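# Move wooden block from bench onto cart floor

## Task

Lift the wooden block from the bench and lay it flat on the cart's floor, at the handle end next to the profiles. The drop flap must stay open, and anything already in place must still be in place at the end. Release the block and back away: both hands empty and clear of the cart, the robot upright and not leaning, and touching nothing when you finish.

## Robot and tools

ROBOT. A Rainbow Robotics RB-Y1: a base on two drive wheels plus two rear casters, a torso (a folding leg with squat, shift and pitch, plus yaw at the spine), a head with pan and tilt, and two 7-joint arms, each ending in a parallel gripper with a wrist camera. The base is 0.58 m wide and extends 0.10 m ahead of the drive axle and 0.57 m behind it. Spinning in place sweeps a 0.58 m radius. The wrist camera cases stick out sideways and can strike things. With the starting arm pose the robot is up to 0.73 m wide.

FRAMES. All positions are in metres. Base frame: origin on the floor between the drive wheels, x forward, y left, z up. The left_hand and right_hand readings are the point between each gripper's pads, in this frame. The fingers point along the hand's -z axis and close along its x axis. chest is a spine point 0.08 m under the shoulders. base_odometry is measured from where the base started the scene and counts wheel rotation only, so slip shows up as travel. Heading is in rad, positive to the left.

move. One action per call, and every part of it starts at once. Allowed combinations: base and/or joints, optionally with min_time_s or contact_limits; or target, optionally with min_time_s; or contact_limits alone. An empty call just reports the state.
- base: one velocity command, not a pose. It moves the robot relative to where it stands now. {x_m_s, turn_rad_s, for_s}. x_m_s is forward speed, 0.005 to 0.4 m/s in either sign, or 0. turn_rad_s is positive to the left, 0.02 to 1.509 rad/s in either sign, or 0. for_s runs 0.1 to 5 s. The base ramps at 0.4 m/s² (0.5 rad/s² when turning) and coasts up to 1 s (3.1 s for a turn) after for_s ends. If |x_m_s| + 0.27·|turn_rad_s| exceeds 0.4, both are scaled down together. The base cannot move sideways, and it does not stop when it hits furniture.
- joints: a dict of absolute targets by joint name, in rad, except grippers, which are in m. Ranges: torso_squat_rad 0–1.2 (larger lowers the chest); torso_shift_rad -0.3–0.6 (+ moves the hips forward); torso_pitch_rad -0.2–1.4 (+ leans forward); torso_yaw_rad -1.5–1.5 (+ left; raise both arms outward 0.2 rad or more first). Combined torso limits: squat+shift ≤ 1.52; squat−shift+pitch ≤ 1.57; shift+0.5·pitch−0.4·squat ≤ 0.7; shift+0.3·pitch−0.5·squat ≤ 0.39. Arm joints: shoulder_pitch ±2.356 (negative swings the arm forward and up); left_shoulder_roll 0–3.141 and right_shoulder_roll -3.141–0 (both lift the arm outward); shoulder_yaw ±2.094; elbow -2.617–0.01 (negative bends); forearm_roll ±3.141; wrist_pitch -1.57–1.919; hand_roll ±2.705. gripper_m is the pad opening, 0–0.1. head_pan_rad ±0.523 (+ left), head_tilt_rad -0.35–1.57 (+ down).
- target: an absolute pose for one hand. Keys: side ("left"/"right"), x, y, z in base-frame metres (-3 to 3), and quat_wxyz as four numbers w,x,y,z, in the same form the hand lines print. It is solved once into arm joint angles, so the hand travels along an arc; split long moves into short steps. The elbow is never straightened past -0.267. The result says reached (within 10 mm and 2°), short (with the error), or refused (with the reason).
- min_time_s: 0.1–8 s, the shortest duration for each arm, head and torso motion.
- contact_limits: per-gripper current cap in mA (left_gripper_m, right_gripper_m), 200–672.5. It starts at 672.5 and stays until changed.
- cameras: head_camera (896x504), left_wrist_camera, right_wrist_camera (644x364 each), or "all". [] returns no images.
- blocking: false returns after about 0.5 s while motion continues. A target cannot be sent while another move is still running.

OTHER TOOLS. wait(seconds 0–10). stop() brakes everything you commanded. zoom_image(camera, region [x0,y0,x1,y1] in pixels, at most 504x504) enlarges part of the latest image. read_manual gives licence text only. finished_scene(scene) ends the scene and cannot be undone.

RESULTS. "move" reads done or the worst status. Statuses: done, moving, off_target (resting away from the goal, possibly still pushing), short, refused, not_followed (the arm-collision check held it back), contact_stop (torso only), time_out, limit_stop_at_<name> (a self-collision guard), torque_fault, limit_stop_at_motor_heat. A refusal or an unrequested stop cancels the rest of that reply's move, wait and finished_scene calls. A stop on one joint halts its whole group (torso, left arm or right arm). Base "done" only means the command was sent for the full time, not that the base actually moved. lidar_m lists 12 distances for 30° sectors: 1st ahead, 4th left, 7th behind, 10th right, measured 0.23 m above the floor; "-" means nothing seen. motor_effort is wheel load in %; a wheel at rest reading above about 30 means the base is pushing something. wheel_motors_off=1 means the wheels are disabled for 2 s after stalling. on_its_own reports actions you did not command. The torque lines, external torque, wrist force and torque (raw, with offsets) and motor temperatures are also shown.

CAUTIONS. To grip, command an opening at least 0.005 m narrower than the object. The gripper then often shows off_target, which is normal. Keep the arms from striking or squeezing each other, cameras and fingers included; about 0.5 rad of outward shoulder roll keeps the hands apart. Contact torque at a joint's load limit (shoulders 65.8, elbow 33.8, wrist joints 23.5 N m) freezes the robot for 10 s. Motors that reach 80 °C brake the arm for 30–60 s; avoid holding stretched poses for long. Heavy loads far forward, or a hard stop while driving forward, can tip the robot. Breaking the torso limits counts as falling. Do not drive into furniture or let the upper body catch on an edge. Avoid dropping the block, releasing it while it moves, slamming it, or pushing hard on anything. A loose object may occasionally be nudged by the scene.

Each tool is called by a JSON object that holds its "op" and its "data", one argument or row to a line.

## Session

{"op": "move", "data": {
  "joints": {"head_pan_rad":0.5,"head_tilt_rad":0.7},
  "cameras": ["head_camera"]
}}

{"op": "move", "data": {
  "joints": {"head_pan_rad":-0.2,"head_tilt_rad":0.75},
  "cameras": ["head_camera"]
}}

Scene clock: 1.00 s.
Joint torques (N m): left_arm=[-1.56 -0.75 0.68 -0.48 -0.13 -0.55 -0.13] | right_arm=[-3.64 -0.59 -0.78 -1.41 0.04 -0.56 0]
External joint torques (N m): left_arm=[-0.18 -0.9 0.67 0.08 -0.14 -0.13 -0.12] | right_arm=[-0.04 0.53 -0.73 0.22 -0.02 0.03 -0.02]
Motor temperatures (°C): left_arm=[30 28 31 35 34 32 37] | right_arm=[34 30 32 30 35 37 34]
Wrist force (N): left_arm=[-0.1 1.3 -7.8] | right_arm=[-2.6 0.9 -4.7]
Wrist torque (N m): left_arm=[-0.30 0.15 0.11] | right_arm=[-0.08 -0.10 -0.10]
Wrist force, peak (N): left_arm=[0.1 1.6 -7.9] | right_arm=[-2.9 0.8 -5.4]
move: done
base_odometry: x=+0.000 y=+0.000 heading=+0.000
lidar_m: 0.74 1.04 1.57 4.56 1.51 1.06 1.01 1.09 1.44 3.61 1.10 0.79
base_status: not commanded
joint_positions: torso_squat_rad=+0.350 torso_shift_rad=+0.000 torso_pitch_rad=+0.000 torso_yaw_rad=+0.000 left_shoulder_pitch_rad=+0.037 left_shoulder_roll_rad=+0.004 left_shoulder_yaw_rad=-0.043 left_elbow_rad=-0.196 left_forearm_roll_rad=-0.014 left_wrist_pitch_rad=+0.002 left_hand_roll_rad=+0.027 left_gripper_m=+0.099 right_shoulder_pitch_rad=-0.040 right_shoulder_roll_rad=-0.021 right_shoulder_yaw_rad=-0.018 right_elbow_rad=-0.235 right_forearm_roll_rad=+0.049 right_wrist_pitch_rad=-0.014 right_hand_roll_rad=+0.035 right_gripper_m=+0.099 head_pan_rad=+0.500 head_tilt_rad=+0.700
joint_status: all done
wheel_motors_off: 0
motor_effort: left_wheel=+0(1) right_wheel=+0(2)
chest: x=-0.2280 y=+0.0001 z=+1.2475 quat_wxyz=(+1.000, +0.000, +0.000, +0.000) (m; base frame)
left_hand: x=-0.1598 y=+0.2200 z=+0.5653 quat_wxyz=(+0.997, +0.000, -0.079, -0.009) (m; base frame)
right_hand: x=-0.0823 y=-0.2360 z=+0.5770 quat_wxyz=(+0.989, -0.016, -0.142, +0.041) (m; base frame)
pictures: head_camera
camera_calibration:
head_camera: T_world_to_cam=[[0.478026, -0.877781, -0.0314978, 0.143225], [-0.53863, -0.264626, -0.799906, 1.09862], [0.693807, 0.399341, -0.599298, 0.955485], [0, 0, 0, 1]] pos_world=[-0.139639, 0.034878, 1.45592]

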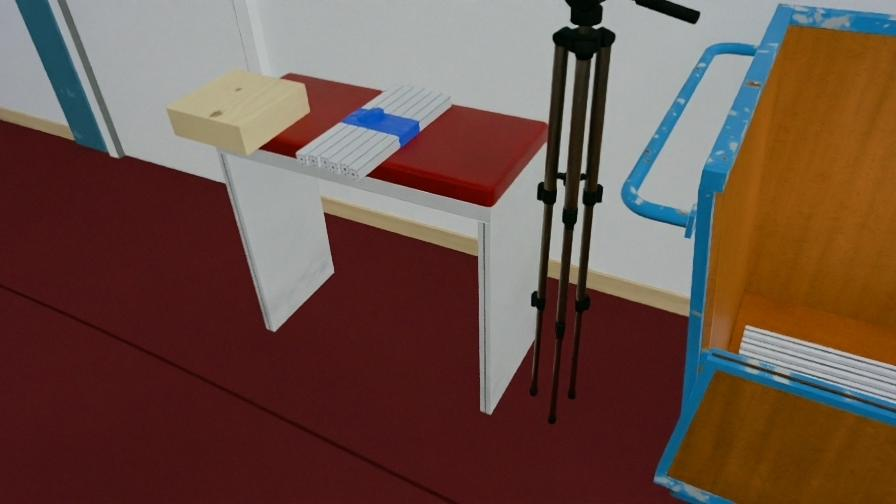

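Scene clock: 2.13 s.
Joint torques (N m): left_arm=[-1.92 -0.78 0.76 -0.45 -0.13 -0.71 -0.03] | right_arm=[-3.36 -0.19 -0.68 -1.44 -0.07 -0.5 -0.1]
External joint torques (N m): left_arm=[-0.54 -0.92 0.75 0.1 -0.13 -0.28 -0.02] | right_arm=[0.24 0.93 -0.64 0.19 -0.13 0.1 -0.11]
Motor temperatures (°C): left_arm=[30 28 31 35 34 32 37] | right_arm=[34 30 32 30 35 37 34]
Wrist force (N): left_arm=[-0.3 1.2 -7.5] | right_arm=[-2.4 1.3 -5.1]
Wrist torque (N m): left_arm=[-0.27 0.08 0.10] | right_arm=[-0.12 -0.06 -0.10]
Wrist force, peak (N): left_arm=[-0.7 1.3 -8.3] | right_arm=[-2.9 1.1 -5.3]
move: done
base_odometry: x=+0.000 y=+0.000 heading=+0.000
lidar_m: 0.75 1.03 1.56 4.58 1.52 1.08 1.02 1.07 1.44 3.61 1.10 0.79
base_status: not commanded
joint_positions: torso_squat_rad=+0.350 torso_shift_rad=+0.000 torso_pitch_rad=+0.000 torso_yaw_rad=+0.000 left_shoulder_pitch_rad=+0.037 left_shoulder_roll_rad=+0.004 left_shoulder_yaw_rad=-0.043 left_elbow_rad=-0.196 left_forearm_roll_rad=-0.014 left_wrist_pitch_rad=+0.002 left_hand_roll_rad=+0.027 left_gripper_m=+0.099 right_shoulder_pitch_rad=-0.040 right_shoulder_roll_rad=-0.021 right_shoulder_yaw_rad=-0.018 right_elbow_rad=-0.235 right_forearm_roll_rad=+0.049 right_wrist_pitch_rad=-0.014 right_hand_roll_rad=+0.035 right_gripper_m=+0.099 head_pan_rad=-0.200 head_tilt_rad=+0.750
joint_status: all done
wheel_motors_off: 0
motor_effort: left_wheel=+0(1) right_wheel=+0(2)
chest: x=-0.2280 y=+0.0001 z=+1.2475 quat_wxyz=(+1.000, +0.000, +0.000, +0.000) (m; base frame)
left_hand: x=-0.1598 y=+0.2200 z=+0.5653 quat_wxyz=(+0.997, +0.000, -0.079, -0.009) (m; base frame)
right_hand: x=-0.0823 y=-0.2360 z=+0.5770 quat_wxyz=(+0.989, -0.016, -0.142, +0.041) (m; base frame)
pictures: head_camera
camera_calibration:
head_camera: T_world_to_cam=[[-0.201336, -0.97902, -0.0313742, 0.00313594], [-0.620828, 0.152317, -0.769007, 1.03688], [0.757652, -0.13535, -0.63847, 1.0255], [0, 0, 0, 1]] pos_world=[-0.132616, -0.0160627, 1.45221]

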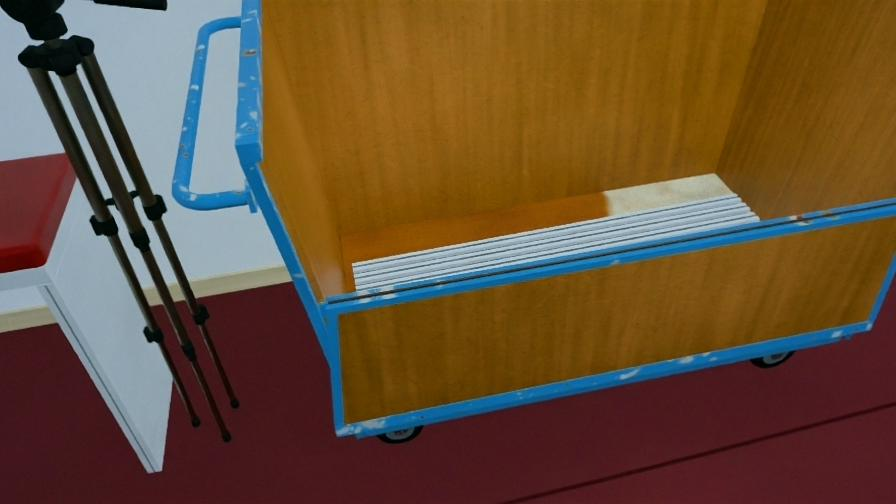

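{"op": "move", "data": {
  "base": {"turn_rad_s":0.8,"for_s":1.633},
  "joints": {"torso_squat_rad":0.9,"torso_pitch_rad":0.4,"head_pan_rad":0,"head_tilt_rad":0.5,"right_shoulder_roll_rad":-0.3,"left_shoulder_roll_rad":0.6},
  "cameras": []
}}

{"op": "move", "data": {
  "base": {"x_m_s":0.4,"for_s":3.767},
  "cameras": []
}}

{"op": "move", "data": {
  "base": {"turn_rad_s":-0.8,"for_s":1.633},
  "cameras": []
}}

{"op": "move", "data": {
  "target": {"side":"right","x":0.28,"y":-0.25,"z":0.765,"quat_wxyz":[0.7071,0,-0.7071,0]},
  "cameras": ["head_camera","right_wrist_camera"]
}}

Scene clock: 14.07 s.
Joint torques (N m): left_arm=[8.71 12.9 2.13 4.01 0.02 0.27 0.03] | right_arm=[7.87 -6.92 -1.46 2.91 -0.13 0.13 -0.04]
External joint torques (N m): left_arm=[-1.02 -2.1 0.8 -0.08 -0.02 -0.24 0.01] | right_arm=[0.19 1.28 -0.51 0.45 -0.08 -0.07 -0.04]
Motor temperatures (°C): left_arm=[30 28 31 35 34 32 37] | right_arm=[34 30 32 30 35 37 34]
Wrist force (N): left_arm=[3.2 -1.9 -6.2] | right_arm=[0.0 2.4 -4.6]
Wrist torque (N m): left_arm=[-0.08 0.35 0.08] | right_arm=[-0.15 0.05 -0.09]
Wrist force, peak (N): left_arm=[0.6 -0.5 -8.6] | right_arm=[-2.6 2.9 -5.0]
move: done
base_odometry: x=+0.000 y=+0.000 heading=+1.306
lidar_m: 2.93 2.17 1.21 1.03 1.02 1.18 1.98 3.26 0.93 0.75 0.75 1.06
base_status: done (sent for 1.63 of 1.63 s)
joint_positions: torso_squat_rad=+0.900 torso_shift_rad=+0.000 torso_pitch_rad=+0.400 torso_yaw_rad=+0.000 left_shoulder_pitch_rad=+0.037 left_shoulder_roll_rad=+0.600 left_shoulder_yaw_rad=-0.043 left_elbow_rad=-0.196 left_forearm_roll_rad=-0.014 left_wrist_pitch_rad=+0.002 left_hand_roll_rad=+0.027 left_gripper_m=+0.099 right_shoulder_pitch_rad=-0.040 right_shoulder_roll_rad=-0.300 right_shoulder_yaw_rad=-0.018 right_elbow_rad=-0.235 right_forearm_roll_rad=+0.049 right_wrist_pitch_rad=-0.014 right_hand_roll_rad=+0.035 right_gripper_m=+0.099 head_pan_rad=+0.000 head_tilt_rad=+0.500
joint_status: all done
wheel_motors_off: 0
motor_effort: left_wheel=+3(32) right_wheel=+19(51)
chest: x=-0.1075 y=+0.0000 z=+1.0006 quat_wxyz=(+0.980, +0.000, +0.199, +0.000) (m; base frame)
left_hand: x=-0.2604 y=+0.6465 z=+0.4662 quat_wxyz=(+0.948, +0.277, +0.121, -0.099) (m; base frame)
right_hand: x=-0.2198 y=-0.4436 z=+0.3573 quat_wxyz=(+0.985, -0.140, +0.060, +0.084) (m; base frame)
pictures: none
No camera images: "cameras" was empty.

Scene clock: 19.20 s.
Joint torques (N m): left_arm=[9.06 12.77 2.32 4.2 -0.01 0.24 0.08] | right_arm=[8.55 -6.93 -1.61 3.25 -0.24 0.35 -0.19]
External joint torques (N m): left_arm=[-0.67 -2.23 0.99 0.11 -0.05 -0.27 0.06] | right_arm=[0.87 1.26 -0.66 0.79 -0.18 0.15 -0.18]
Motor temperatures (°C): left_arm=[30 28 31 35 34 32 37] | right_arm=[34 30 32 30 35 37 34]
Wrist force (N): left_arm=[2.4 -1.7 -6.6] | right_arm=[0.2 2.6 -4.5]
Wrist torque (N m): left_arm=[-0.08 0.28 0.05] | right_arm=[-0.17 0.08 -0.08]
Wrist force, peak (N): left_arm=[2.9 -2.0 -7.7] | right_arm=[0.1 3.0 -5.3]
move: done
base_odometry: x=+0.393 y=+1.454 heading=+1.308
lidar_m: 2.14 3.08 1.73 1.45 1.46 1.66 2.82 1.06 1.02 0.53 1.09 1.25
base_status: done (sent for 3.77 of 3.77 s)
joint_positions: torso_squat_rad=+0.900 torso_shift_rad=+0.000 torso_pitch_rad=+0.400 torso_yaw_rad=+0.000 left_shoulder_pitch_rad=+0.037 left_shoulder_roll_rad=+0.600 left_shoulder_yaw_rad=-0.043 left_elbow_rad=-0.196 left_forearm_roll_rad=-0.014 left_wrist_pitch_rad=+0.002 left_hand_roll_rad=+0.027 left_gripper_m=+0.099 right_shoulder_pitch_rad=-0.040 right_shoulder_roll_rad=-0.300 right_shoulder_yaw_rad=-0.018 right_elbow_rad=-0.235 right_forearm_roll_rad=+0.049 right_wrist_pitch_rad=-0.014 right_hand_roll_rad=+0.035 right_gripper_m=+0.099 head_pan_rad=+0.000 head_tilt_rad=+0.500
joint_status: not commanded
wheel_motors_off: 0
motor_effort: left_wheel=+21(41) right_wheel=-19(50)
chest: x=-0.1075 y=+0.0001 z=+1.0006 quat_wxyz=(+0.980, +0.000, +0.199, +0.000) (m; base frame)
left_hand: x=-0.2604 y=+0.6465 z=+0.4661 quat_wxyz=(+0.948, +0.277, +0.121, -0.099) (m; base frame)
right_hand: x=-0.2196 y=-0.4435 z=+0.3573 quat_wxyz=(+0.985, -0.140, +0.060, +0.084) (m; base frame)
pictures: none
No camera images: "cameras" was empty.

Scene clock: 22.77 s.
Joint torques (N m): left_arm=[8.5 12.81 1.97 3.88 -0.02 0.29 -0.06] | right_arm=[8.84 -7.52 -1.38 3.1 -0.2 0.25 -0.03]
External joint torques (N m): left_arm=[-1.24 -2.19 0.65 -0.21 -0.07 -0.21 -0.08] | right_arm=[1.16 0.68 -0.43 0.65 -0.15 0.05 -0.02]
Motor temperatures (°C): left_arm=[30 28 31 35 34 32 37] | right_arm=[34 30 32 30 35 37 34]
Wrist force (N): left_arm=[3.5 -2.1 -7.0] | right_arm=[0.0 2.0 -4.8]
Wrist torque (N m): left_arm=[-0.03 0.36 0.06] | right_arm=[-0.11 0.06 -0.06]
Wrist force, peak (N): left_arm=[3.3 -2.0 -7.3] | right_arm=[0.3 2.5 -5.4]
move: done
base_odometry: x=+0.393 y=+1.454 heading=+0.002
lidar_m: 0.52 1.10 1.51 3.89 2.14 1.52 1.45 1.52 2.03 1.47 1.02 0.51
base_status: done (sent for 1.63 of 1.63 s)
joint_positions: torso_squat_rad=+0.900 torso_shift_rad=+0.000 torso_pitch_rad=+0.400 torso_yaw_rad=+0.000 left_shoulder_pitch_rad=+0.037 left_shoulder_roll_rad=+0.600 left_shoulder_yaw_rad=-0.043 left_elbow_rad=-0.196 left_forearm_roll_rad=-0.014 left_wrist_pitch_rad=+0.002 left_hand_roll_rad=+0.027 left_gripper_m=+0.099 right_shoulder_pitch_rad=-0.040 right_shoulder_roll_rad=-0.300 right_shoulder_yaw_rad=-0.018 right_elbow_rad=-0.235 right_forearm_roll_rad=+0.049 right_wrist_pitch_rad=-0.014 right_hand_roll_rad=+0.035 right_gripper_m=+0.099 head_pan_rad=+0.000 head_tilt_rad=+0.500
joint_status: not commanded
wheel_motors_off: 0
motor_effort: left_wheel=+21(47) right_wheel=+2(47)
chest: x=-0.1075 y=+0.0000 z=+1.0006 quat_wxyz=(+0.980, +0.000, +0.199, +0.000) (m; base frame)
left_hand: x=-0.2604 y=+0.6466 z=+0.4662 quat_wxyz=(+0.948, +0.277, +0.121, -0.099) (m; base frame)
right_hand: x=-0.2196 y=-0.4435 z=+0.3573 quat_wxyz=(+0.985, -0.140, +0.060, +0.084) (m; base frame)
pictures: none
No camera images: "cameras" was empty.

Scene clock: 25.23 s.
Joint torques (N m): left_arm=[8.9 12.72 2.04 3.99 -0.03 0.29 0.03] | right_arm=[0.94 -0.17 -1.34 -10.48 -0.2 -1.93 -0.07]
External joint torques (N m): left_arm=[-0.83 -2.28 0.71 -0.1 -0.08 -0.21 0] | right_arm=[1.82 1.69 0.04 -0.55 -0.42 -0.01 -0.12]
Motor temperatures (°C): left_arm=[30 28 31 35 34 32 37] | right_arm=[34 30 32 30 35 37 34]
Wrist force (N): left_arm=[2.8 -1.8 -6.2] | right_arm=[-7.1 0.9 1.0]
Wrist torque (N m): left_arm=[-0.12 0.29 0.06] | right_arm=[-0.18 -0.42 -0.13]
Wrist force, peak (N): left_arm=[2.9 -2.2 -7.2] | right_arm=[-7.5 0.8 1.2]
move: done
base_odometry: x=+0.393 y=+1.454 heading=+0.002
lidar_m: 0.51 1.10 1.50 3.87 2.15 1.52 1.44 1.51 2.02 1.47 1.02 0.51
base_status: not commanded
joint_positions: torso_squat_rad=+0.900 torso_shift_rad=+0.000 torso_pitch_rad=+0.400 torso_yaw_rad=+0.000 left_shoulder_pitch_rad=+0.037 left_shoulder_roll_rad=+0.600 left_shoulder_yaw_rad=-0.043 left_elbow_rad=-0.196 left_forearm_roll_rad=-0.014 left_wrist_pitch_rad=+0.002 left_hand_roll_rad=+0.027 left_gripper_m=+0.099 right_shoulder_pitch_rad=+0.186 right_shoulder_roll_rad=-0.094 right_shoulder_yaw_rad=+0.014 right_elbow_rad=-2.020 right_forearm_roll_rad=-0.038 right_wrist_pitch_rad=-0.134 right_hand_roll_rad=-0.063 right_gripper_m=+0.099 head_pan_rad=+0.000 head_tilt_rad=+0.500
joint_status: all done
wheel_motors_off: 0
motor_effort: left_wheel=+20(22) right_wheel=+2(4)
chest: x=-0.1075 y=+0.0001 z=+1.0006 quat_wxyz=(+0.980, +0.000, +0.199, +0.000) (m; base frame)
left_hand: x=-0.2604 y=+0.6466 z=+0.4662 quat_wxyz=(+0.948, +0.277, +0.121, -0.099) (m; base frame)
right_hand: x=+0.2793 y=-0.2501 z=+0.7652 quat_wxyz=(+0.705, +0.001, -0.709, +0.001) (m; base frame)
right_hand_status: reached (checked arc, planned for 2.1 s): 1 mm and 0.3 deg off.
pictures: head_camera, right_wrist_camera
camera_calibration:
head_camera: T_world_to_cam=[[-0.00760343, -0.999502, -0.0306411, 0.03509], [-0.74653, 0.0260606, -0.664841, 0.826738], [0.665308, 0.0178194, -0.746356, 0.829323], [0, 0, 0, 1]] pos_world=[0.0656963, -0.00125083, 1.16969]
right_wrist_camera: T_world_to_cam=[[0.0312932, -0.0287581, -0.999096, 0.747341], [-0.50804, 0.860372, -0.0406776, 0.415267], [0.860765, 0.508854, 0.0123135, -0.0504268], [0, 0, 0, 1]] pos_world=[0.230991, -0.310132, 0.764179]

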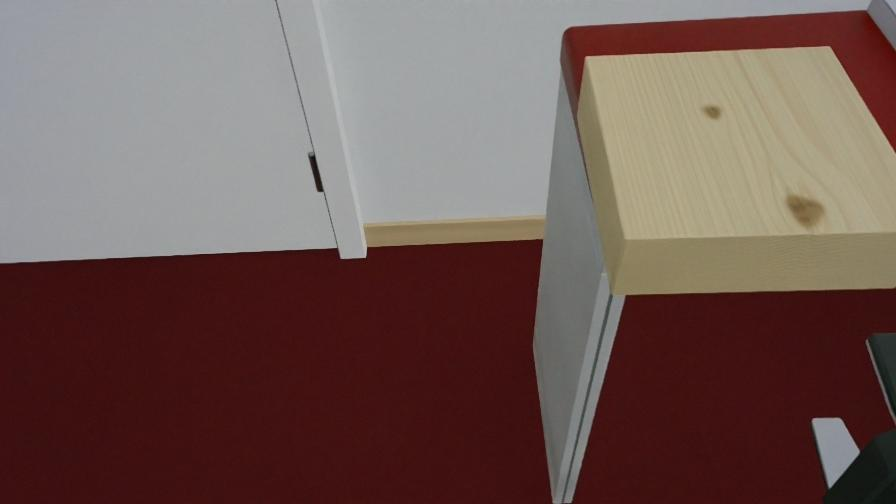

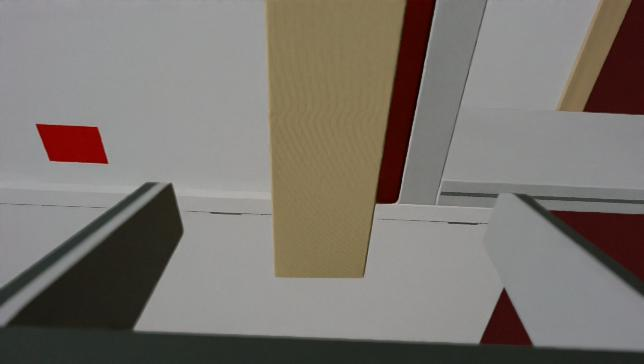

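{"op": "move", "data": {
  "target": {"side":"right","x":0.418,"y":-0.226,"z":0.761,"quat_wxyz":[0.7069,0.0185,-0.7069,0.0185]},
  "cameras": ["head_camera","right_wrist_camera"]
}}

Scene clock: 31.57 s.
Joint torques (N m): left_arm=[9.22 12.58 1.92 4.03 -0.04 0.37 0.05] | right_arm=[-9.19 -3.46 -2.49 -10.56 0.01 -1.94 -0.03]
External joint torques (N m): left_arm=[-0.51 -2.42 0.59 -0.06 -0.08 -0.13 0.03] | right_arm=[0.18 -0.42 -1.25 -0.43 -0.23 -0.02 -0.08]
Motor temperatures (°C): left_arm=[30 28 31 35 34 32 37] | right_arm=[34 30 32 30 35 37 34]
Wrist force (N): left_arm=[2.1 -1.8 -6.4] | right_arm=[-6.9 0.8 1.2]
Wrist torque (N m): left_arm=[-0.08 0.21 0.06] | right_arm=[-0.17 -0.39 -0.11]
Wrist force, peak (N): left_arm=[3.1 -2.6 -7.2] | right_arm=[-8.1 0.6 1.6]
move: done
base_odometry: x=+0.393 y=+1.454 heading=+0.002
lidar_m: 0.52 1.08 1.50 3.87 2.14 1.53 1.45 1.51 2.03 1.43 1.00 0.50
base_status: not commanded
joint_positions: torso_squat_rad=+0.900 torso_shift_rad=+0.000 torso_pitch_rad=+0.400 torso_yaw_rad=+0.000 left_shoulder_pitch_rad=+0.037 left_shoulder_roll_rad=+0.600 left_shoulder_yaw_rad=-0.043 left_elbow_rad=-0.196 left_forearm_roll_rad=-0.014 left_wrist_pitch_rad=+0.002 left_hand_roll_rad=+0.027 left_gripper_m=+0.099 right_shoulder_pitch_rad=-0.326 right_shoulder_roll_rad=-0.124 right_shoulder_yaw_rad=-0.066 right_elbow_rad=-1.632 right_forearm_roll_rad=-0.036 right_wrist_pitch_rad=-0.023 right_hand_roll_rad=-0.066 right_gripper_m=+0.099 head_pan_rad=+0.000 head_tilt_rad=+0.500
joint_status: all done
wheel_motors_off: 0
motor_effort: left_wheel=+20(21) right_wheel=-1(4)
chest: x=-0.1075 y=+0.0001 z=+1.0006 quat_wxyz=(+0.980, +0.000, +0.199, +0.000) (m; base frame)
left_hand: x=-0.2604 y=+0.6466 z=+0.4662 quat_wxyz=(+0.948, +0.277, +0.121, -0.099) (m; base frame)
right_hand: x=+0.4179 y=-0.2258 z=+0.7611 quat_wxyz=(+0.707, +0.019, -0.707, +0.018) (m; base frame)
right_hand_status: reached (checked arc, planned for 0.8 s): 0 mm and 0.0 deg off.
pictures: head_camera, right_wrist_camera
camera_calibration:
head_camera: T_world_to_cam=[[-0.00760343, -0.999502, -0.0306411, 0.03509], [-0.74653, 0.0260606, -0.664841, 0.826738], [0.665308, 0.0178194, -0.746356, 0.829323], [0, 0, 0, 1]] pos_world=[0.0656963, -0.00125083, 1.16969]
right_wrist_camera: T_world_to_cam=[[0.0271596, -0.0273973, -0.999256, 0.741773], [-0.551127, 0.833563, -0.0378339, 0.474373], [0.833979, 0.551744, 0.00753985, -0.157469], [0, 0, 0, 1]] pos_world=[0.37262, -0.288215, 0.760355]

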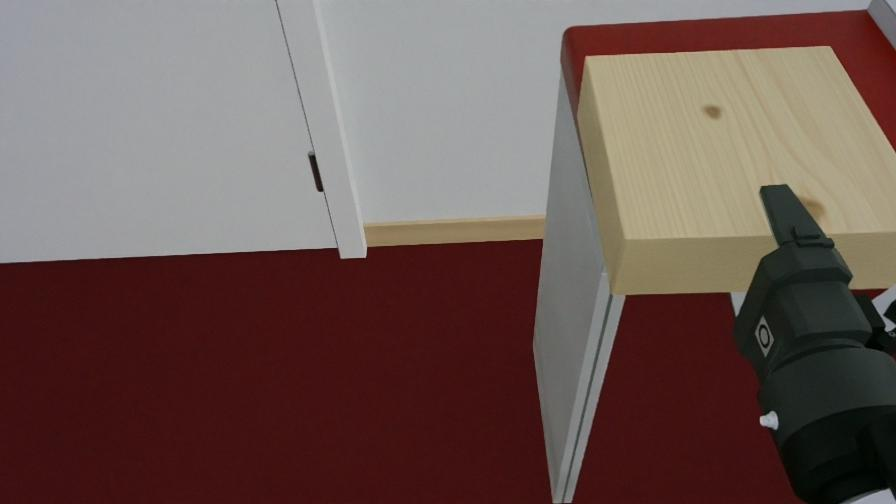

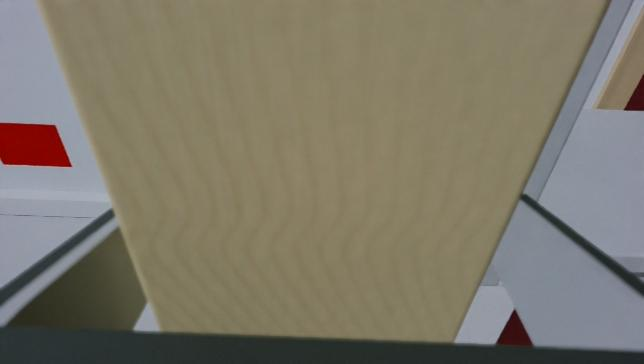

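{"op": "move", "data": {
  "joints": {"right_gripper_m":0.05},
  "cameras": []
}}

{"op": "move", "data": {
  "target": {"side":"right","x":0.40,"y":-0.23,"z":0.88,"quat_wxyz":[0.7069,0.0185,-0.7069,0.0185]},
  "min_time_s": 1.3,
  "cameras": ["head_camera"]
}}

Scene clock: 41.83 s.
Joint torques (N m): left_arm=[9.06 12.69 2.17 4.21 0.03 0.28 0.03] | right_arm=[-8.48 -3.38 -2.76 -7.56 0.04 -0.07 -0.14]
External joint torques (N m): left_arm=[-0.67 -2.31 0.84 0.13 -0.02 -0.23 0.01] | right_arm=[0.9 -0.33 -1.52 2.57 -0.2 1.84 -0.19]
Motor temperatures (°C): left_arm=[30 28 31 35 34 32 37] | right_arm=[34 30 32 31 35 37 34]
Wrist force (N): left_arm=[3.2 -1.5 -6.5] | right_arm=[0.1 0.6 6.7]
Wrist torque (N m): left_arm=[-0.09 0.32 0.06] | right_arm=[-0.10 -0.87 -0.24]
Wrist force, peak (N): left_arm=[3.4 -1.7 -7.2] | right_arm=[0.0 1.4 8.7]
move: off_target
base_odometry: x=+0.393 y=+1.454 heading=+0.002
lidar_m: 0.50 1.09 1.51 3.88 2.13 1.52 1.46 1.52 2.01 1.45 1.00 0.52
base_status: not commanded
joint_positions: torso_squat_rad=+0.900 torso_shift_rad=+0.000 torso_pitch_rad=+0.400 torso_yaw_rad=+0.000 left_shoulder_pitch_rad=+0.037 left_shoulder_roll_rad=+0.600 left_shoulder_yaw_rad=-0.043 left_elbow_rad=-0.196 left_forearm_roll_rad=-0.014 left_wrist_pitch_rad=+0.002 left_hand_roll_rad=+0.027 left_gripper_m=+0.099 right_shoulder_pitch_rad=-0.327 right_shoulder_roll_rad=-0.124 right_shoulder_yaw_rad=-0.066 right_elbow_rad=-1.633 right_forearm_roll_rad=-0.036 right_wrist_pitch_rad=-0.024 right_hand_roll_rad=-0.066 right_gripper_m=+0.077 head_pan_rad=+0.000 head_tilt_rad=+0.500
joint_status: right_gripper_m off_target (ended at +0.077, target +0.050)
wheel_motors_off: 0
motor_effort: left_wheel=+19(21) right_wheel=+0(2)
chest: x=-0.1076 y=+0.0001 z=+1.0006 quat_wxyz=(+0.980, +0.000, +0.199, +0.000) (m; base frame)
left_hand: x=-0.2604 y=+0.6466 z=+0.4661 quat_wxyz=(+0.948, +0.277, +0.121, -0.099) (m; base frame)
right_hand: x=+0.4179 y=-0.2257 z=+0.7618 quat_wxyz=(+0.707, +0.019, -0.707, +0.018) (m; base frame)
pictures: none
No camera images: "cameras" was empty.

Scene clock: 43.47 s.
Joint torques (N m): left_arm=[8.88 12.66 2.14 4.12 0.05 0.33 -0.02] | right_arm=[-19.64 -5.95 -4.89 -24.43 0.38 -9.67 -0.29]
External joint torques (N m): left_arm=[-0.87 -2.33 0.81 0.02 0 -0.18 -0.05] | right_arm=[-11.11 -2.58 -3.22 -14.54 0.09 -7.76 -0.34]
Motor temperatures (°C): left_arm=[30 28 31 35 34 32 37] | right_arm=[34 30 32 31 35 37 34]
Wrist force (N): left_arm=[3.0 -1.6 -6.9] | right_arm=[-28.7 2.2 0.1]
Wrist torque (N m): left_arm=[-0.13 0.35 0.01] | right_arm=[-0.07 2.05 -0.06]
Wrist force, peak (N): left_arm=[3.3 -2.8 -6.9] | right_arm=[-35.1 1.1 -0.1]
move: done
base_odometry: x=+0.393 y=+1.454 heading=+0.002
lidar_m: 0.51 1.09 1.50 3.88 2.14 1.53 1.45 1.51 2.03 1.45 1.00 0.51
base_status: not commanded
joint_positions: torso_squat_rad=+0.900 torso_shift_rad=+0.000 torso_pitch_rad=+0.401 torso_yaw_rad=+0.000 left_shoulder_pitch_rad=+0.037 left_shoulder_roll_rad=+0.600 left_shoulder_yaw_rad=-0.043 left_elbow_rad=-0.196 left_forearm_roll_rad=-0.014 left_wrist_pitch_rad=+0.002 left_hand_roll_rad=+0.027 left_gripper_m=+0.099 right_shoulder_pitch_rad=-0.289 right_shoulder_roll_rad=-0.161 right_shoulder_yaw_rad=-0.089 right_elbow_rad=-2.116 right_forearm_roll_rad=-0.060 right_wrist_pitch_rad=+0.430 right_hand_roll_rad=-0.091 right_gripper_m=+0.074 head_pan_rad=+0.000 head_tilt_rad=+0.500
joint_status: all done
wheel_motors_off: 0
motor_effort: left_wheel=+20(21) right_wheel=+1(2)
chest: x=-0.1071 y=+0.0000 z=+1.0006 quat_wxyz=(+0.980, +0.000, +0.199, +0.000) (m; base frame)
left_hand: x=-0.2605 y=+0.6466 z=+0.4664 quat_wxyz=(+0.948, +0.277, +0.122, -0.099) (m; base frame)
right_hand: x=+0.3995 y=-0.2304 z=+0.8758 quat_wxyz=(+0.708, +0.018, -0.705, +0.018) (m; base frame)
right_hand_status: reached (checked arc, planned for 1.3 s): 4 mm and 0.3 deg off.
pictures: head_camera
camera_calibration:
head_camera: T_world_to_cam=[[-0.00757794, -0.999495, -0.0308512, 0.0352324], [-0.747097, 0.026166, -0.6642, 0.826346], [0.664672, 0.0180155, -0.746918, 0.829478], [0, 0, 0, 1]] pos_world=[0.0662963, -0.001351, 1.1695]

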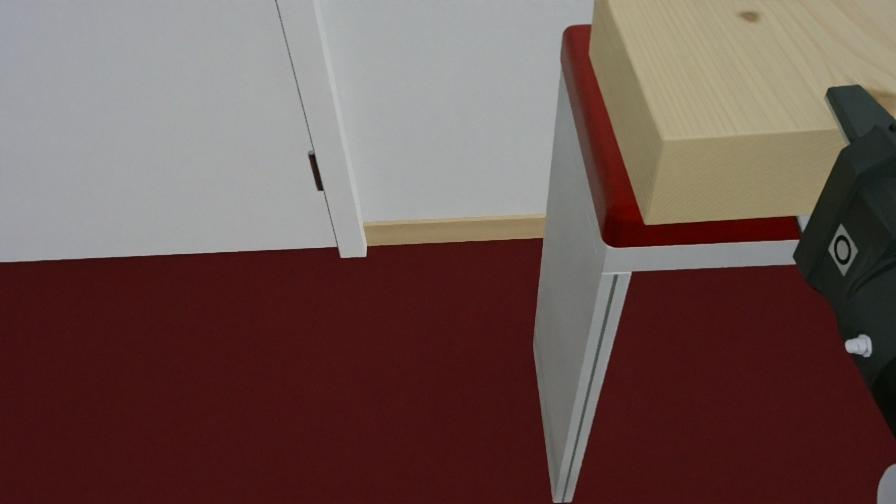

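{"op": "move", "data": {
  "base": {"turn_rad_s":0.8,"for_s":1.6},
  "cameras": []
}}

{"op": "move", "data": {
  "base": {"x_m_s":-0.4,"for_s":4.433},
  "joints": {"torso_squat_rad":0.5,"torso_shift_rad":0.4,"torso_pitch_rad":0.7,"torso_yaw_rad":0.6,"right_shoulder_pitch_rad":-1.228,"right_shoulder_roll_rad":-1.36,"right_shoulder_yaw_rad":1.129,"right_elbow_rad":-1.221,"right_forearm_roll_rad":0.082,"right_wrist_pitch_rad":-1.314,"right_hand_roll_rad":-1.233,"head_tilt_rad":0.75,"head_pan_rad":-0.5},
  "min_time_s": 3.5,
  "cameras": ["head_camera"]
}}

{"op": "move", "data": {
  "base": {"turn_rad_s":-0.8,"for_s":1.567},
  "joints": {"right_shoulder_pitch_rad":-0.824,"right_shoulder_roll_rad":-2.075,"right_shoulder_yaw_rad":1.407,"right_elbow_rad":-2.171,"right_forearm_roll_rad":-0.834,"right_wrist_pitch_rad":-0.689,"right_hand_roll_rad":0.067},
  "min_time_s": 3,
  "cameras": ["head_camera"]
}}

Scene clock: 52.00 s.
Joint torques (N m): left_arm=[8.71 12.62 2.19 3.94 0.14 0.36 0.03] | right_arm=[-20.11 -6.07 -4.83 -24.35 0.33 -9.44 -0.34]
External joint torques (N m): left_arm=[-1.05 -2.38 0.86 -0.16 0.1 -0.15 0] | right_arm=[-11.57 -2.7 -3.16 -14.46 0.05 -7.52 -0.39]
Motor temperatures (°C): left_arm=[31 28 31 35 34 32 37] | right_arm=[34 30 32 32 35 38 34]
Wrist force (N): left_arm=[2.4 -2.0 -6.4] | right_arm=[-29.0 1.4 -0.2]
Wrist torque (N m): left_arm=[-0.04 0.26 0.10] | right_arm=[-0.02 2.05 -0.05]
Wrist force, peak (N): left_arm=[2.8 -1.9 -7.7] | right_arm=[-29.5 1.1 0.2]
move: done
base_odometry: x=+0.393 y=+1.454 heading=+1.281
lidar_m: 2.06 3.24 1.75 1.46 1.45 1.64 2.69 1.42 1.03 0.51 1.08 1.24
base_status: done (sent for 1.6 of 1.6 s)
joint_positions: torso_squat_rad=+0.900 torso_shift_rad=+0.000 torso_pitch_rad=+0.401 torso_yaw_rad=+0.000 left_shoulder_pitch_rad=+0.037 left_shoulder_roll_rad=+0.600 left_shoulder_yaw_rad=-0.043 left_elbow_rad=-0.196 left_forearm_roll_rad=-0.014 left_wrist_pitch_rad=+0.002 left_hand_roll_rad=+0.027 left_gripper_m=+0.099 right_shoulder_pitch_rad=-0.289 right_shoulder_roll_rad=-0.161 right_shoulder_yaw_rad=-0.089 right_elbow_rad=-2.116 right_forearm_roll_rad=-0.060 right_wrist_pitch_rad=+0.430 right_hand_roll_rad=-0.091 right_gripper_m=+0.074 head_pan_rad=+0.000 head_tilt_rad=+0.500
joint_status: not commanded
wheel_motors_off: 0
motor_effort: left_wheel=+3(45) right_wheel=+17(49)
chest: x=-0.1071 y=+0.0000 z=+1.0006 quat_wxyz=(+0.980, +0.000, +0.199, +0.000) (m; base frame)
left_hand: x=-0.2606 y=+0.6466 z=+0.4664 quat_wxyz=(+0.948, +0.277, +0.122, -0.099) (m; base frame)
right_hand: x=+0.3995 y=-0.2304 z=+0.8758 quat_wxyz=(+0.708, +0.018, -0.705, +0.018) (m; base frame)
pictures: none
No camera images: "cameras" was empty.

Scene clock: 57.90 s.
Joint torques (N m): left_arm=[13.08 18.34 2.56 5.88 0.04 0.82 0] | right_arm=[-24.97 -6.42 -14.97 -9.74 -7.9 -4.79 -0.19]
External joint torques (N m): left_arm=[-1.09 -2.76 0.7 -0.06 -0.02 -0.14 -0.03] | right_arm=[-10.11 2.14 -6.64 -6.37 -6.39 -3.8 -0.24]
Motor temperatures (°C): left_arm=[31 28 31 35 34 32 37] | right_arm=[34 30 32 32 36 38 34]
Wrist force (N): left_arm=[4.1 -3.1 -4.6] | right_arm=[-27.9 -5.3 4.7]
Wrist torque (N m): left_arm=[0.02 0.35 0.06] | right_arm=[-0.51 2.02 -0.06]
Wrist force, peak (N): left_arm=[3.5 -2.5 -7.3] | right_arm=[-30.2 -6.5 4.5]
move: done
base_odometry: x=-0.113 y=-0.246 heading=+1.282
lidar_m: 3.05 2.03 1.09 0.91 0.90 1.02 1.69 3.69 1.10 0.86 0.86 1.25
base_status: done (sent for 4.43 of 4.43 s)
joint_positions: torso_squat_rad=+0.500 torso_shift_rad=+0.400 torso_pitch_rad=+0.701 torso_yaw_rad=+0.600 left_shoulder_pitch_rad=+0.037 left_shoulder_roll_rad=+0.600 left_shoulder_yaw_rad=-0.043 left_elbow_rad=-0.196 left_forearm_roll_rad=-0.014 left_wrist_pitch_rad=+0.002 left_hand_roll_rad=+0.027 left_gripper_m=+0.099 right_shoulder_pitch_rad=-1.226 right_shoulder_roll_rad=-1.360 right_shoulder_yaw_rad=+1.131 right_elbow_rad=-1.219 right_forearm_roll_rad=+0.084 right_wrist_pitch_rad=-1.313 right_hand_roll_rad=-1.233 right_gripper_m=+0.074 head_pan_rad=-0.500 head_tilt_rad=+0.750
joint_status: all done
wheel_motors_off: 0
motor_effort: left_wheel=+12(37) right_wheel=-11(32)
chest: x=+0.2110 y=+0.0002 z=+1.0827 quat_wxyz=(+0.897, +0.101, +0.328, +0.278) (m; base frame)
left_hand: x=-0.3814 y=+0.5717 z=+0.8605 quat_wxyz=(+0.860, +0.364, +0.335, +0.124) (m; base frame)
right_hand: x=+0.6251 y=+0.0833 z=+0.8302 quat_wxyz=(+0.380, +0.694, -0.312, +0.526) (m; base frame)
pictures: head_camera
camera_calibration:
head_camera: T_world_to_cam=[[0.0537496, -0.994822, -0.0862511, 0.0981056], [-0.983638, -0.0378746, -0.176132, 0.615833], [0.171954, 0.0943069, -0.98058, 1.08317], [0, 0, 0, 1]] pos_world=[0.414229, 0.0187721, 1.17906]

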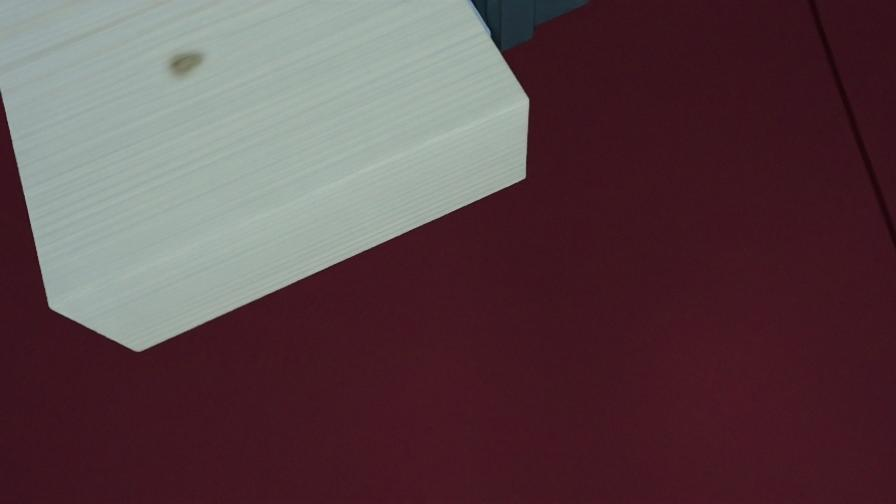

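Scene clock: 61.40 s.
Joint torques (N m): left_arm=[13.15 18.11 2.85 5.91 -0.03 0.81 0.06] | right_arm=[-10.98 -13.08 -11.07 -12.1 0.25 -9.39 0.1]
External joint torques (N m): left_arm=[-1.01 -3 0.98 -0.02 -0.09 -0.15 0.03] | right_arm=[-6.39 0.39 -5.82 -8.13 0.03 -7.52 0.05]
Motor temperatures (°C): left_arm=[31 28 31 35 34 32 37] | right_arm=[34 30 32 32 36 38 34]
Wrist force (N): left_arm=[4.6 -3.2 -4.4] | right_arm=[-27.2 1.0 -5.6]
Wrist torque (N m): left_arm=[0.01 0.40 0.07] | right_arm=[-0.11 2.03 -0.04]
Wrist force, peak (N): left_arm=[4.6 -3.0 -5.7] | right_arm=[-29.7 -6.3 3.6]
move: done
base_odometry: x=-0.113 y=-0.246 heading=+0.056
lidar_m: 0.86 0.91 1.82 3.28 1.24 0.93 0.89 0.96 1.36 3.93 1.21 0.90
base_status: done (sent for 1.57 of 1.57 s)
joint_positions: torso_squat_rad=+0.500 torso_shift_rad=+0.400 torso_pitch_rad=+0.701 torso_yaw_rad=+0.600 left_shoulder_pitch_rad=+0.037 left_shoulder_roll_rad=+0.600 left_shoulder_yaw_rad=-0.043 left_elbow_rad=-0.196 left_forearm_roll_rad=-0.014 left_wrist_pitch_rad=+0.002 left_hand_roll_rad=+0.027 left_gripper_m=+0.099 right_shoulder_pitch_rad=-0.822 right_shoulder_roll_rad=-2.075 right_shoulder_yaw_rad=+1.408 right_elbow_rad=-2.169 right_forearm_roll_rad=-0.834 right_wrist_pitch_rad=-0.687 right_hand_roll_rad=+0.067 right_gripper_m=+0.074 head_pan_rad=-0.500 head_tilt_rad=+0.750
joint_status: all done
wheel_motors_off: 0
motor_effort: left_wheel=+15(38) right_wheel=-10(35)
chest: x=+0.2111 y=+0.0001 z=+1.0827 quat_wxyz=(+0.897, +0.101, +0.328, +0.278) (m; base frame)
left_hand: x=-0.3813 y=+0.5717 z=+0.8606 quat_wxyz=(+0.860, +0.364, +0.335, +0.124) (m; base frame)
right_hand: x=+0.5495 y=-0.0327 z=+0.7858 quat_wxyz=(+0.557, +0.436, -0.443, +0.550) (m; base frame)
pictures: head_camera
camera_calibration:
head_camera: T_world_to_cam=[[0.053783, -0.994803, -0.0864517, 0.0982279], [-0.983653, -0.0378815, -0.176043, 0.615731], [0.171854, 0.0945066, -0.980579, 1.08321], [0, 0, 0, 1]] pos_world=[0.414229, 0.0186716, 1.17906]

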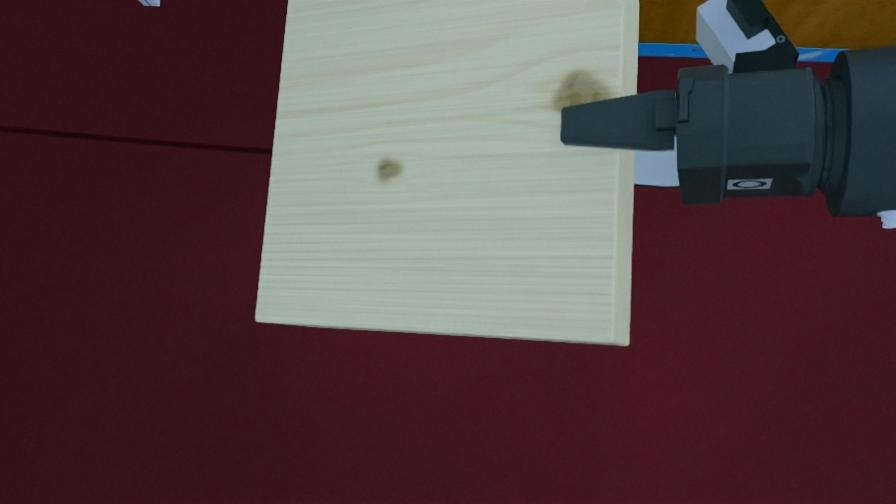

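{"op": "move", "data": {
  "base": {"turn_rad_s":-0.06,"for_s":0.533},
  "cameras": []
}}

{"op": "move", "data": {
  "base": {"x_m_s":0.3,"for_s":2.2},
  "cameras": ["head_camera"]
}}

Scene clock: 66.27 s.
Joint torques (N m): left_arm=[13 18.54 2.71 6.04 -0.03 0.83 -0.06] | right_arm=[-11.16 -12.74 -11.2 -11.9 0.06 -9.33 0.16]
External joint torques (N m): left_arm=[-1.16 -2.56 0.84 0.1 -0.09 -0.13 -0.09] | right_arm=[-6.58 0.73 -5.95 -7.93 -0.16 -7.45 0.11]
Motor temperatures (°C): left_arm=[31 29 31 35 34 32 37] | right_arm=[34 30 32 32 36 39 34]
Wrist force (N): left_arm=[3.9 -3.3 -4.3] | right_arm=[-27.6 1.6 -5.5]
Wrist torque (N m): left_arm=[0.04 0.32 0.06] | right_arm=[-0.13 1.97 -0.03]
Wrist force, peak (N): left_arm=[4.7 -3.6 -5.5] | right_arm=[-28.7 1.1 -6.1]
move: done
base_odometry: x=-0.113 y=-0.246 heading=+0.024
lidar_m: 0.86 0.90 1.83 3.71 1.30 0.95 0.90 0.96 1.29 3.45 1.25 0.90
base_status: done (sent for 0.53 of 0.53 s)
joint_positions: torso_squat_rad=+0.500 torso_shift_rad=+0.400 torso_pitch_rad=+0.701 torso_yaw_rad=+0.600 left_shoulder_pitch_rad=+0.037 left_shoulder_roll_rad=+0.600 left_shoulder_yaw_rad=-0.043 left_elbow_rad=-0.196 left_forearm_roll_rad=-0.014 left_wrist_pitch_rad=+0.002 left_hand_roll_rad=+0.027 left_gripper_m=+0.099 right_shoulder_pitch_rad=-0.822 right_shoulder_roll_rad=-2.075 right_shoulder_yaw_rad=+1.408 right_elbow_rad=-2.169 right_forearm_roll_rad=-0.834 right_wrist_pitch_rad=-0.687 right_hand_roll_rad=+0.067 right_gripper_m=+0.074 head_pan_rad=-0.500 head_tilt_rad=+0.750
joint_status: not commanded
wheel_motors_off: 0
motor_effort: left_wheel=+15(35) right_wheel=-9(29)
chest: x=+0.2110 y=+0.0001 z=+1.0827 quat_wxyz=(+0.897, +0.101, +0.328, +0.278) (m; base frame)
left_hand: x=-0.3814 y=+0.5717 z=+0.8606 quat_wxyz=(+0.860, +0.364, +0.335, +0.124) (m; base frame)
right_hand: x=+0.5494 y=-0.0327 z=+0.7859 quat_wxyz=(+0.557, +0.436, -0.443, +0.550) (m; base frame)
pictures: none
No camera images: "cameras" was empty.

Scene clock: 69.57 s.
Joint torques (N m): left_arm=[13.46 18.33 2.96 6.13 0.08 0.84 0.07] | right_arm=[-11.04 -12.74 -11.13 -11.85 0.5 -9.21 0.11]
External joint torques (N m): left_arm=[-0.7 -2.77 1.1 0.19 0.02 -0.12 0.03] | right_arm=[-6.45 0.73 -5.88 -7.87 0.27 -7.33 0.06]
Motor temperatures (°C): left_arm=[31 29 31 35 34 32 37] | right_arm=[34 30 32 32 36 39 34]
Wrist force (N): left_arm=[4.6 -3.1 -5.6] | right_arm=[-26.9 0.9 -6.1]
Wrist torque (N m): left_arm=[-0.02 0.45 0.00] | right_arm=[-0.04 2.06 -0.04]
Wrist force, peak (N): left_arm=[3.8 -3.8 -5.9] | right_arm=[-29.1 2.2 -5.6]
move: done
base_odometry: x=+0.547 y=-0.229 heading=+0.025
lidar_m: 0.20 0.21 0.30 1.56 2.25 1.63 1.56 1.63 2.21 0.84 0.30 0.22
base_status: done (sent for 2.2 of 2.2 s)
joint_positions: torso_squat_rad=+0.500 torso_shift_rad=+0.400 torso_pitch_rad=+0.701 torso_yaw_rad=+0.600 left_shoulder_pitch_rad=+0.037 left_shoulder_roll_rad=+0.600 left_shoulder_yaw_rad=-0.043 left_elbow_rad=-0.196 left_forearm_roll_rad=-0.014 left_wrist_pitch_rad=+0.002 left_hand_roll_rad=+0.027 left_gripper_m=+0.099 right_shoulder_pitch_rad=-0.822 right_shoulder_roll_rad=-2.075 right_shoulder_yaw_rad=+1.408 right_elbow_rad=-2.169 right_forearm_roll_rad=-0.834 right_wrist_pitch_rad=-0.687 right_hand_roll_rad=+0.067 right_gripper_m=+0.074 head_pan_rad=-0.500 head_tilt_rad=+0.750
joint_status: not commanded
wheel_motors_off: 0
motor_effort: left_wheel=+4(42) right_wheel=-7(20)
chest: x=+0.2111 y=+0.0001 z=+1.0827 quat_wxyz=(+0.897, +0.101, +0.328, +0.278) (m; base frame)
left_hand: x=-0.3814 y=+0.5717 z=+0.8606 quat_wxyz=(+0.860, +0.364, +0.335, +0.124) (m; base frame)
right_hand: x=+0.5495 y=-0.0327 z=+0.7858 quat_wxyz=(+0.557, +0.436, -0.443, +0.550) (m; base frame)
pictures: head_camera
camera_calibration:
head_camera: T_world_to_cam=[[0.053773, -0.994804, -0.0864533, 0.0982341], [-0.983654, -0.0378713, -0.176042, 0.615729], [0.171853, 0.0945065, -0.980579, 1.08321], [0, 0, 0, 1]] pos_world=[0.414229, 0.0186716, 1.17906]

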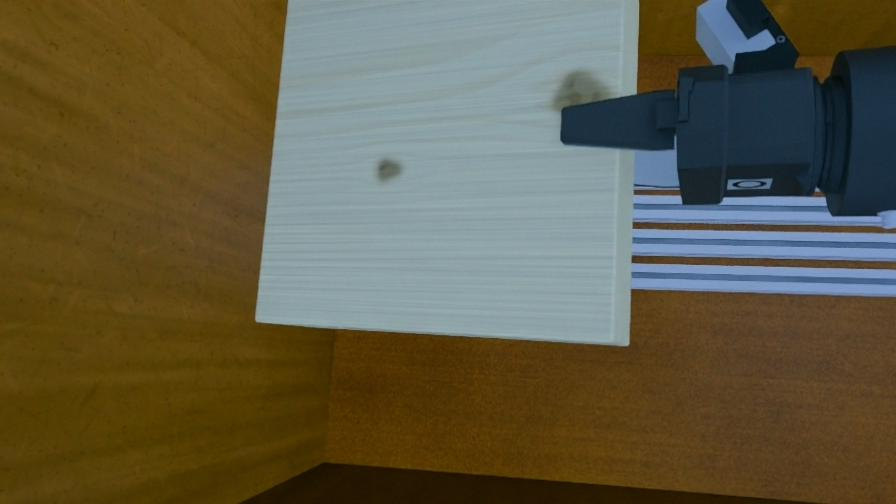

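{"op": "move", "data": {
  "joints": {"torso_squat_rad":1.1},
  "cameras": []
}}

{"op": "move", "data": {
  "target": {"side":"right","x":0.43,"y":-0.01,"z":0.42,"quat_wxyz":[0.5304,0.460,-0.4296,0.5680]},
  "min_time_s": 1,
  "cameras": ["head_camera"]
}}

Scene clock: 75.53 s.
Joint torques (N m): left_arm=[13.28 18.36 2.5 5.93 -0.05 0.73 0.04] | right_arm=[-11.18 -12.47 -11.31 -11.81 0.39 -9.37 0.05]
External joint torques (N m): left_arm=[-0.87 -2.74 0.63 0 -0.12 -0.22 0] | right_arm=[-6.6 1 -6.05 -7.84 0.16 -7.49 0]
Motor temperatures (°C): left_arm=[31 29 31 35 34 32 37] | right_arm=[34 30 32 32 36 39 34]
Wrist force (N): left_arm=[4.5 -3.2 -5.0] | right_arm=[-27.3 1.2 -5.5]
Wrist torque (N m): left_arm=[-0.03 0.47 0.01] | right_arm=[-0.04 2.04 -0.04]
Wrist force, peak (N): left_arm=[4.7 -4.4 -5.6] | right_arm=[-28.8 0.9 -6.3]
move: done
base_odometry: x=+0.547 y=-0.229 heading=+0.025
lidar_m: 0.20 0.21 0.31 1.56 2.25 1.62 1.56 1.64 2.22 0.92 0.32 0.23
base_status: not commanded
joint_positions: torso_squat_rad=+1.100 torso_shift_rad=+0.400 torso_pitch_rad=+0.701 torso_yaw_rad=+0.600 left_shoulder_pitch_rad=+0.037 left_shoulder_roll_rad=+0.600 left_shoulder_yaw_rad=-0.043 left_elbow_rad=-0.196 left_forearm_roll_rad=-0.014 left_wrist_pitch_rad=+0.002 left_hand_roll_rad=+0.027 left_gripper_m=+0.099 right_shoulder_pitch_rad=-0.822 right_shoulder_roll_rad=-2.075 right_shoulder_yaw_rad=+1.408 right_elbow_rad=-2.169 right_forearm_roll_rad=-0.834 right_wrist_pitch_rad=-0.687 right_hand_roll_rad=+0.067 right_gripper_m=+0.074 head_pan_rad=-0.500 head_tilt_rad=+0.750
joint_status: all done
wheel_motors_off: 0
motor_effort: left_wheel=+7(7) right_wheel=-4(7)
chest: x=+0.0953 y=+0.0001 z=+0.8095 quat_wxyz=(+0.897, +0.101, +0.328, +0.278) (m; base frame)
left_hand: x=-0.4971 y=+0.5717 z=+0.5872 quat_wxyz=(+0.860, +0.364, +0.335, +0.124) (m; base frame)
right_hand: x=+0.4337 y=-0.0327 z=+0.5127 quat_wxyz=(+0.557, +0.436, -0.443, +0.550) (m; base frame)
pictures: none
No camera images: "cameras" was empty.

Scene clock: 76.87 s.
Joint torques (N m): left_arm=[13.34 18.27 2.98 6 0 0.85 0.04] | right_arm=[-12.53 -10.45 -11.01 -12.07 -0.5 -9.37 -0.1]
External joint torques (N m): left_arm=[-0.81 -2.83 1.11 0.07 -0.06 -0.11 0] | right_arm=[-6.5 2.17 -5.71 -8.08 -0.56 -7.49 -0.15]
Motor temperatures (°C): left_arm=[31 29 31 35 34 32 37] | right_arm=[34 30 32 32 36 40 34]
Wrist force (N): left_arm=[3.8 -3.1 -5.7] | right_arm=[-28.5 1.3 -5.4]
Wrist torque (N m): left_arm=[0.00 0.34 0.05] | right_arm=[0.03 2.03 -0.03]
Wrist force, peak (N): left_arm=[4.5 -4.2 -5.0] | right_arm=[-30.2 3.1 -6.7]
move: done
base_odometry: x=+0.547 y=-0.229 heading=+0.025
lidar_m: 0.20 0.21 0.29 1.56 2.25 1.63 1.56 1.65 2.23 0.92 0.31 0.23
base_status: not commanded
joint_positions: torso_squat_rad=+1.100 torso_shift_rad=+0.400 torso_pitch_rad=+0.701 torso_yaw_rad=+0.600 left_shoulder_pitch_rad=+0.037 left_shoulder_roll_rad=+0.600 left_shoulder_yaw_rad=-0.043 left_elbow_rad=-0.196 left_forearm_roll_rad=-0.014 left_wrist_pitch_rad=+0.002 left_hand_roll_rad=+0.027 left_gripper_m=+0.099 right_shoulder_pitch_rad=-0.814 right_shoulder_roll_rad=-1.725 right_shoulder_yaw_rad=+1.422 right_elbow_rad=-1.774 right_forearm_roll_rad=-0.618 right_wrist_pitch_rad=-0.733 right_hand_roll_rad=-0.060 right_gripper_m=+0.074 head_pan_rad=-0.500 head_tilt_rad=+0.750
joint_status: all done
wheel_motors_off: 0
motor_effort: left_wheel=+5(6) right_wheel=-3(5)
chest: x=+0.0953 y=+0.0001 z=+0.8095 quat_wxyz=(+0.897, +0.101, +0.328, +0.278) (m; base frame)
left_hand: x=-0.4971 y=+0.5717 z=+0.5872 quat_wxyz=(+0.860, +0.364, +0.335, +0.124) (m; base frame)
right_hand: x=+0.4294 y=-0.0114 z=+0.4183 quat_wxyz=(+0.533, +0.457, -0.428, +0.569) (m; base frame)
right_hand_status: reached (checked arc, planned for 1.0 s): 2 mm and 0.5 deg off.
pictures: head_camera
camera_calibration:
head_camera: T_world_to_cam=[[0.0537895, -0.994803, -0.0864496, 0.0808336], [-0.983616, -0.037868, -0.176253, 0.453907], [0.172064, 0.0945138, -0.980541, 0.83512], [0, 0, 0, 1]] pos_world=[0.298428, 0.0186716, 0.90586]

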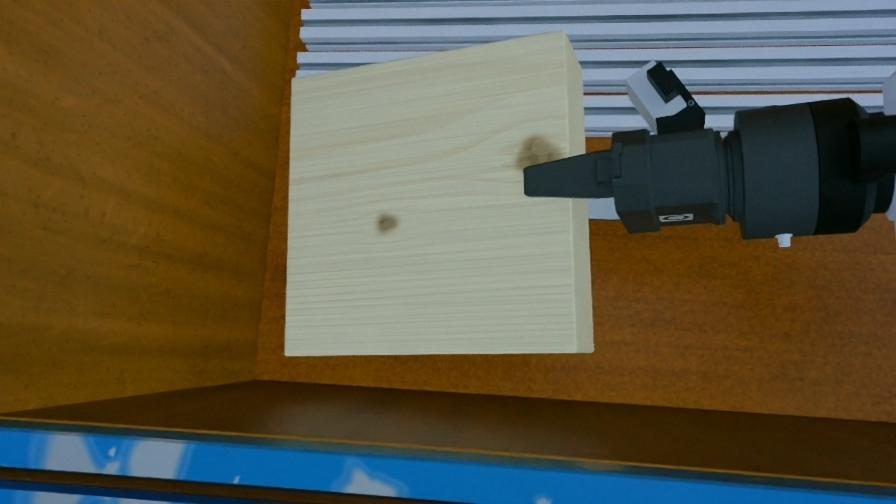

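{"op": "move", "data": {
  "target": {"side":"right","x":0.402,"y":0.018,"z":0.385,"quat_wxyz":[0.5495,0.445,-0.445,0.5495]},
  "min_time_s": 1,
  "cameras": ["head_camera"]
}}

Scene clock: 82.83 s.
Joint torques (N m): left_arm=[13.16 18.54 2.83 5.91 -0.02 0.9 -0.02] | right_arm=[-1.55 -11.32 -3.89 -1.63 -2.87 1.8 -2.55]
External joint torques (N m): left_arm=[-0.97 -2.56 0.96 -0.02 -0.08 -0.05 -0.06] | right_arm=[4.22 -0.52 0.77 3.29 -3.23 3.67 -2.6]
Motor temperatures (°C): left_arm=[31 29 31 36 34 32 37] | right_arm=[34 30 32 32 36 40 34]
Wrist force (N): left_arm=[4.7 -3.2 -4.4] | right_arm=[-2.8 4.7 1.9]
Wrist torque (N m): left_arm=[-0.02 0.45 0.04] | right_arm=[-0.03 -3.46 2.64]
Wrist force, peak (N): left_arm=[4.4 -3.9 -5.3] | right_arm=[-28.6 -0.1 -4.6]
move: done
base_odometry: x=+0.547 y=-0.229 heading=+0.025
lidar_m: 0.21 0.21 0.30 1.56 2.24 1.63 1.56 1.65 2.23 0.93 0.31 0.21
base_status: not commanded
joint_positions: torso_squat_rad=+1.100 torso_shift_rad=+0.400 torso_pitch_rad=+0.700 torso_yaw_rad=+0.600 left_shoulder_pitch_rad=+0.037 left_shoulder_roll_rad=+0.600 left_shoulder_yaw_rad=-0.043 left_elbow_rad=-0.196 left_forearm_roll_rad=-0.014 left_wrist_pitch_rad=+0.002 left_hand_roll_rad=+0.027 left_gripper_m=+0.099 right_shoulder_pitch_rad=-0.742 right_shoulder_roll_rad=-1.563 right_shoulder_yaw_rad=+1.411 right_elbow_rad=-1.730 right_forearm_roll_rad=-0.787 right_wrist_pitch_rad=-0.692 right_hand_roll_rad=+0.169 right_gripper_m=+0.074 head_pan_rad=-0.500 head_tilt_rad=+0.750
joint_status: all done
wheel_motors_off: 0
motor_effort: left_wheel=+3(5) right_wheel=-3(6)
chest: x=+0.0950 y=+0.0000 z=+0.8096 quat_wxyz=(+0.897, +0.101, +0.328, +0.278) (m; base frame)
left_hand: x=-0.4972 y=+0.5716 z=+0.5870 quat_wxyz=(+0.860, +0.364, +0.335, +0.125) (m; base frame)
right_hand: x=+0.4021 y=+0.0182 z=+0.3862 quat_wxyz=(+0.548, +0.446, -0.445, +0.550) (m; base frame)
right_hand_status: reached (checked arc, planned for 1.0 s): 1 mm and 0.2 deg off.
pictures: head_camera
camera_calibration:
head_camera: T_world_to_cam=[[0.0538632, -0.994803, -0.0864024, 0.0808107], [-0.983473, -0.0378722, -0.177051, 0.454343], [0.172859, 0.0945109, -0.980402, 0.8351], [0, 0, 0, 1]] pos_world=[0.298127, 0.0186716, 0.906158]

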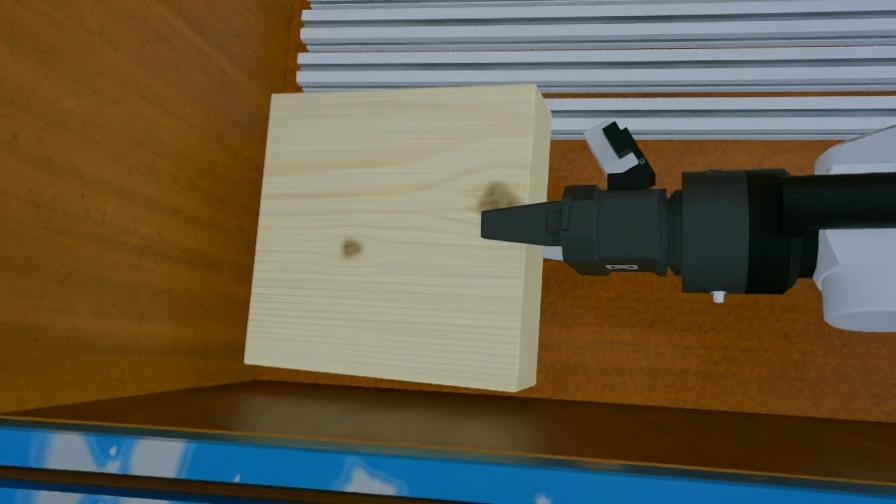

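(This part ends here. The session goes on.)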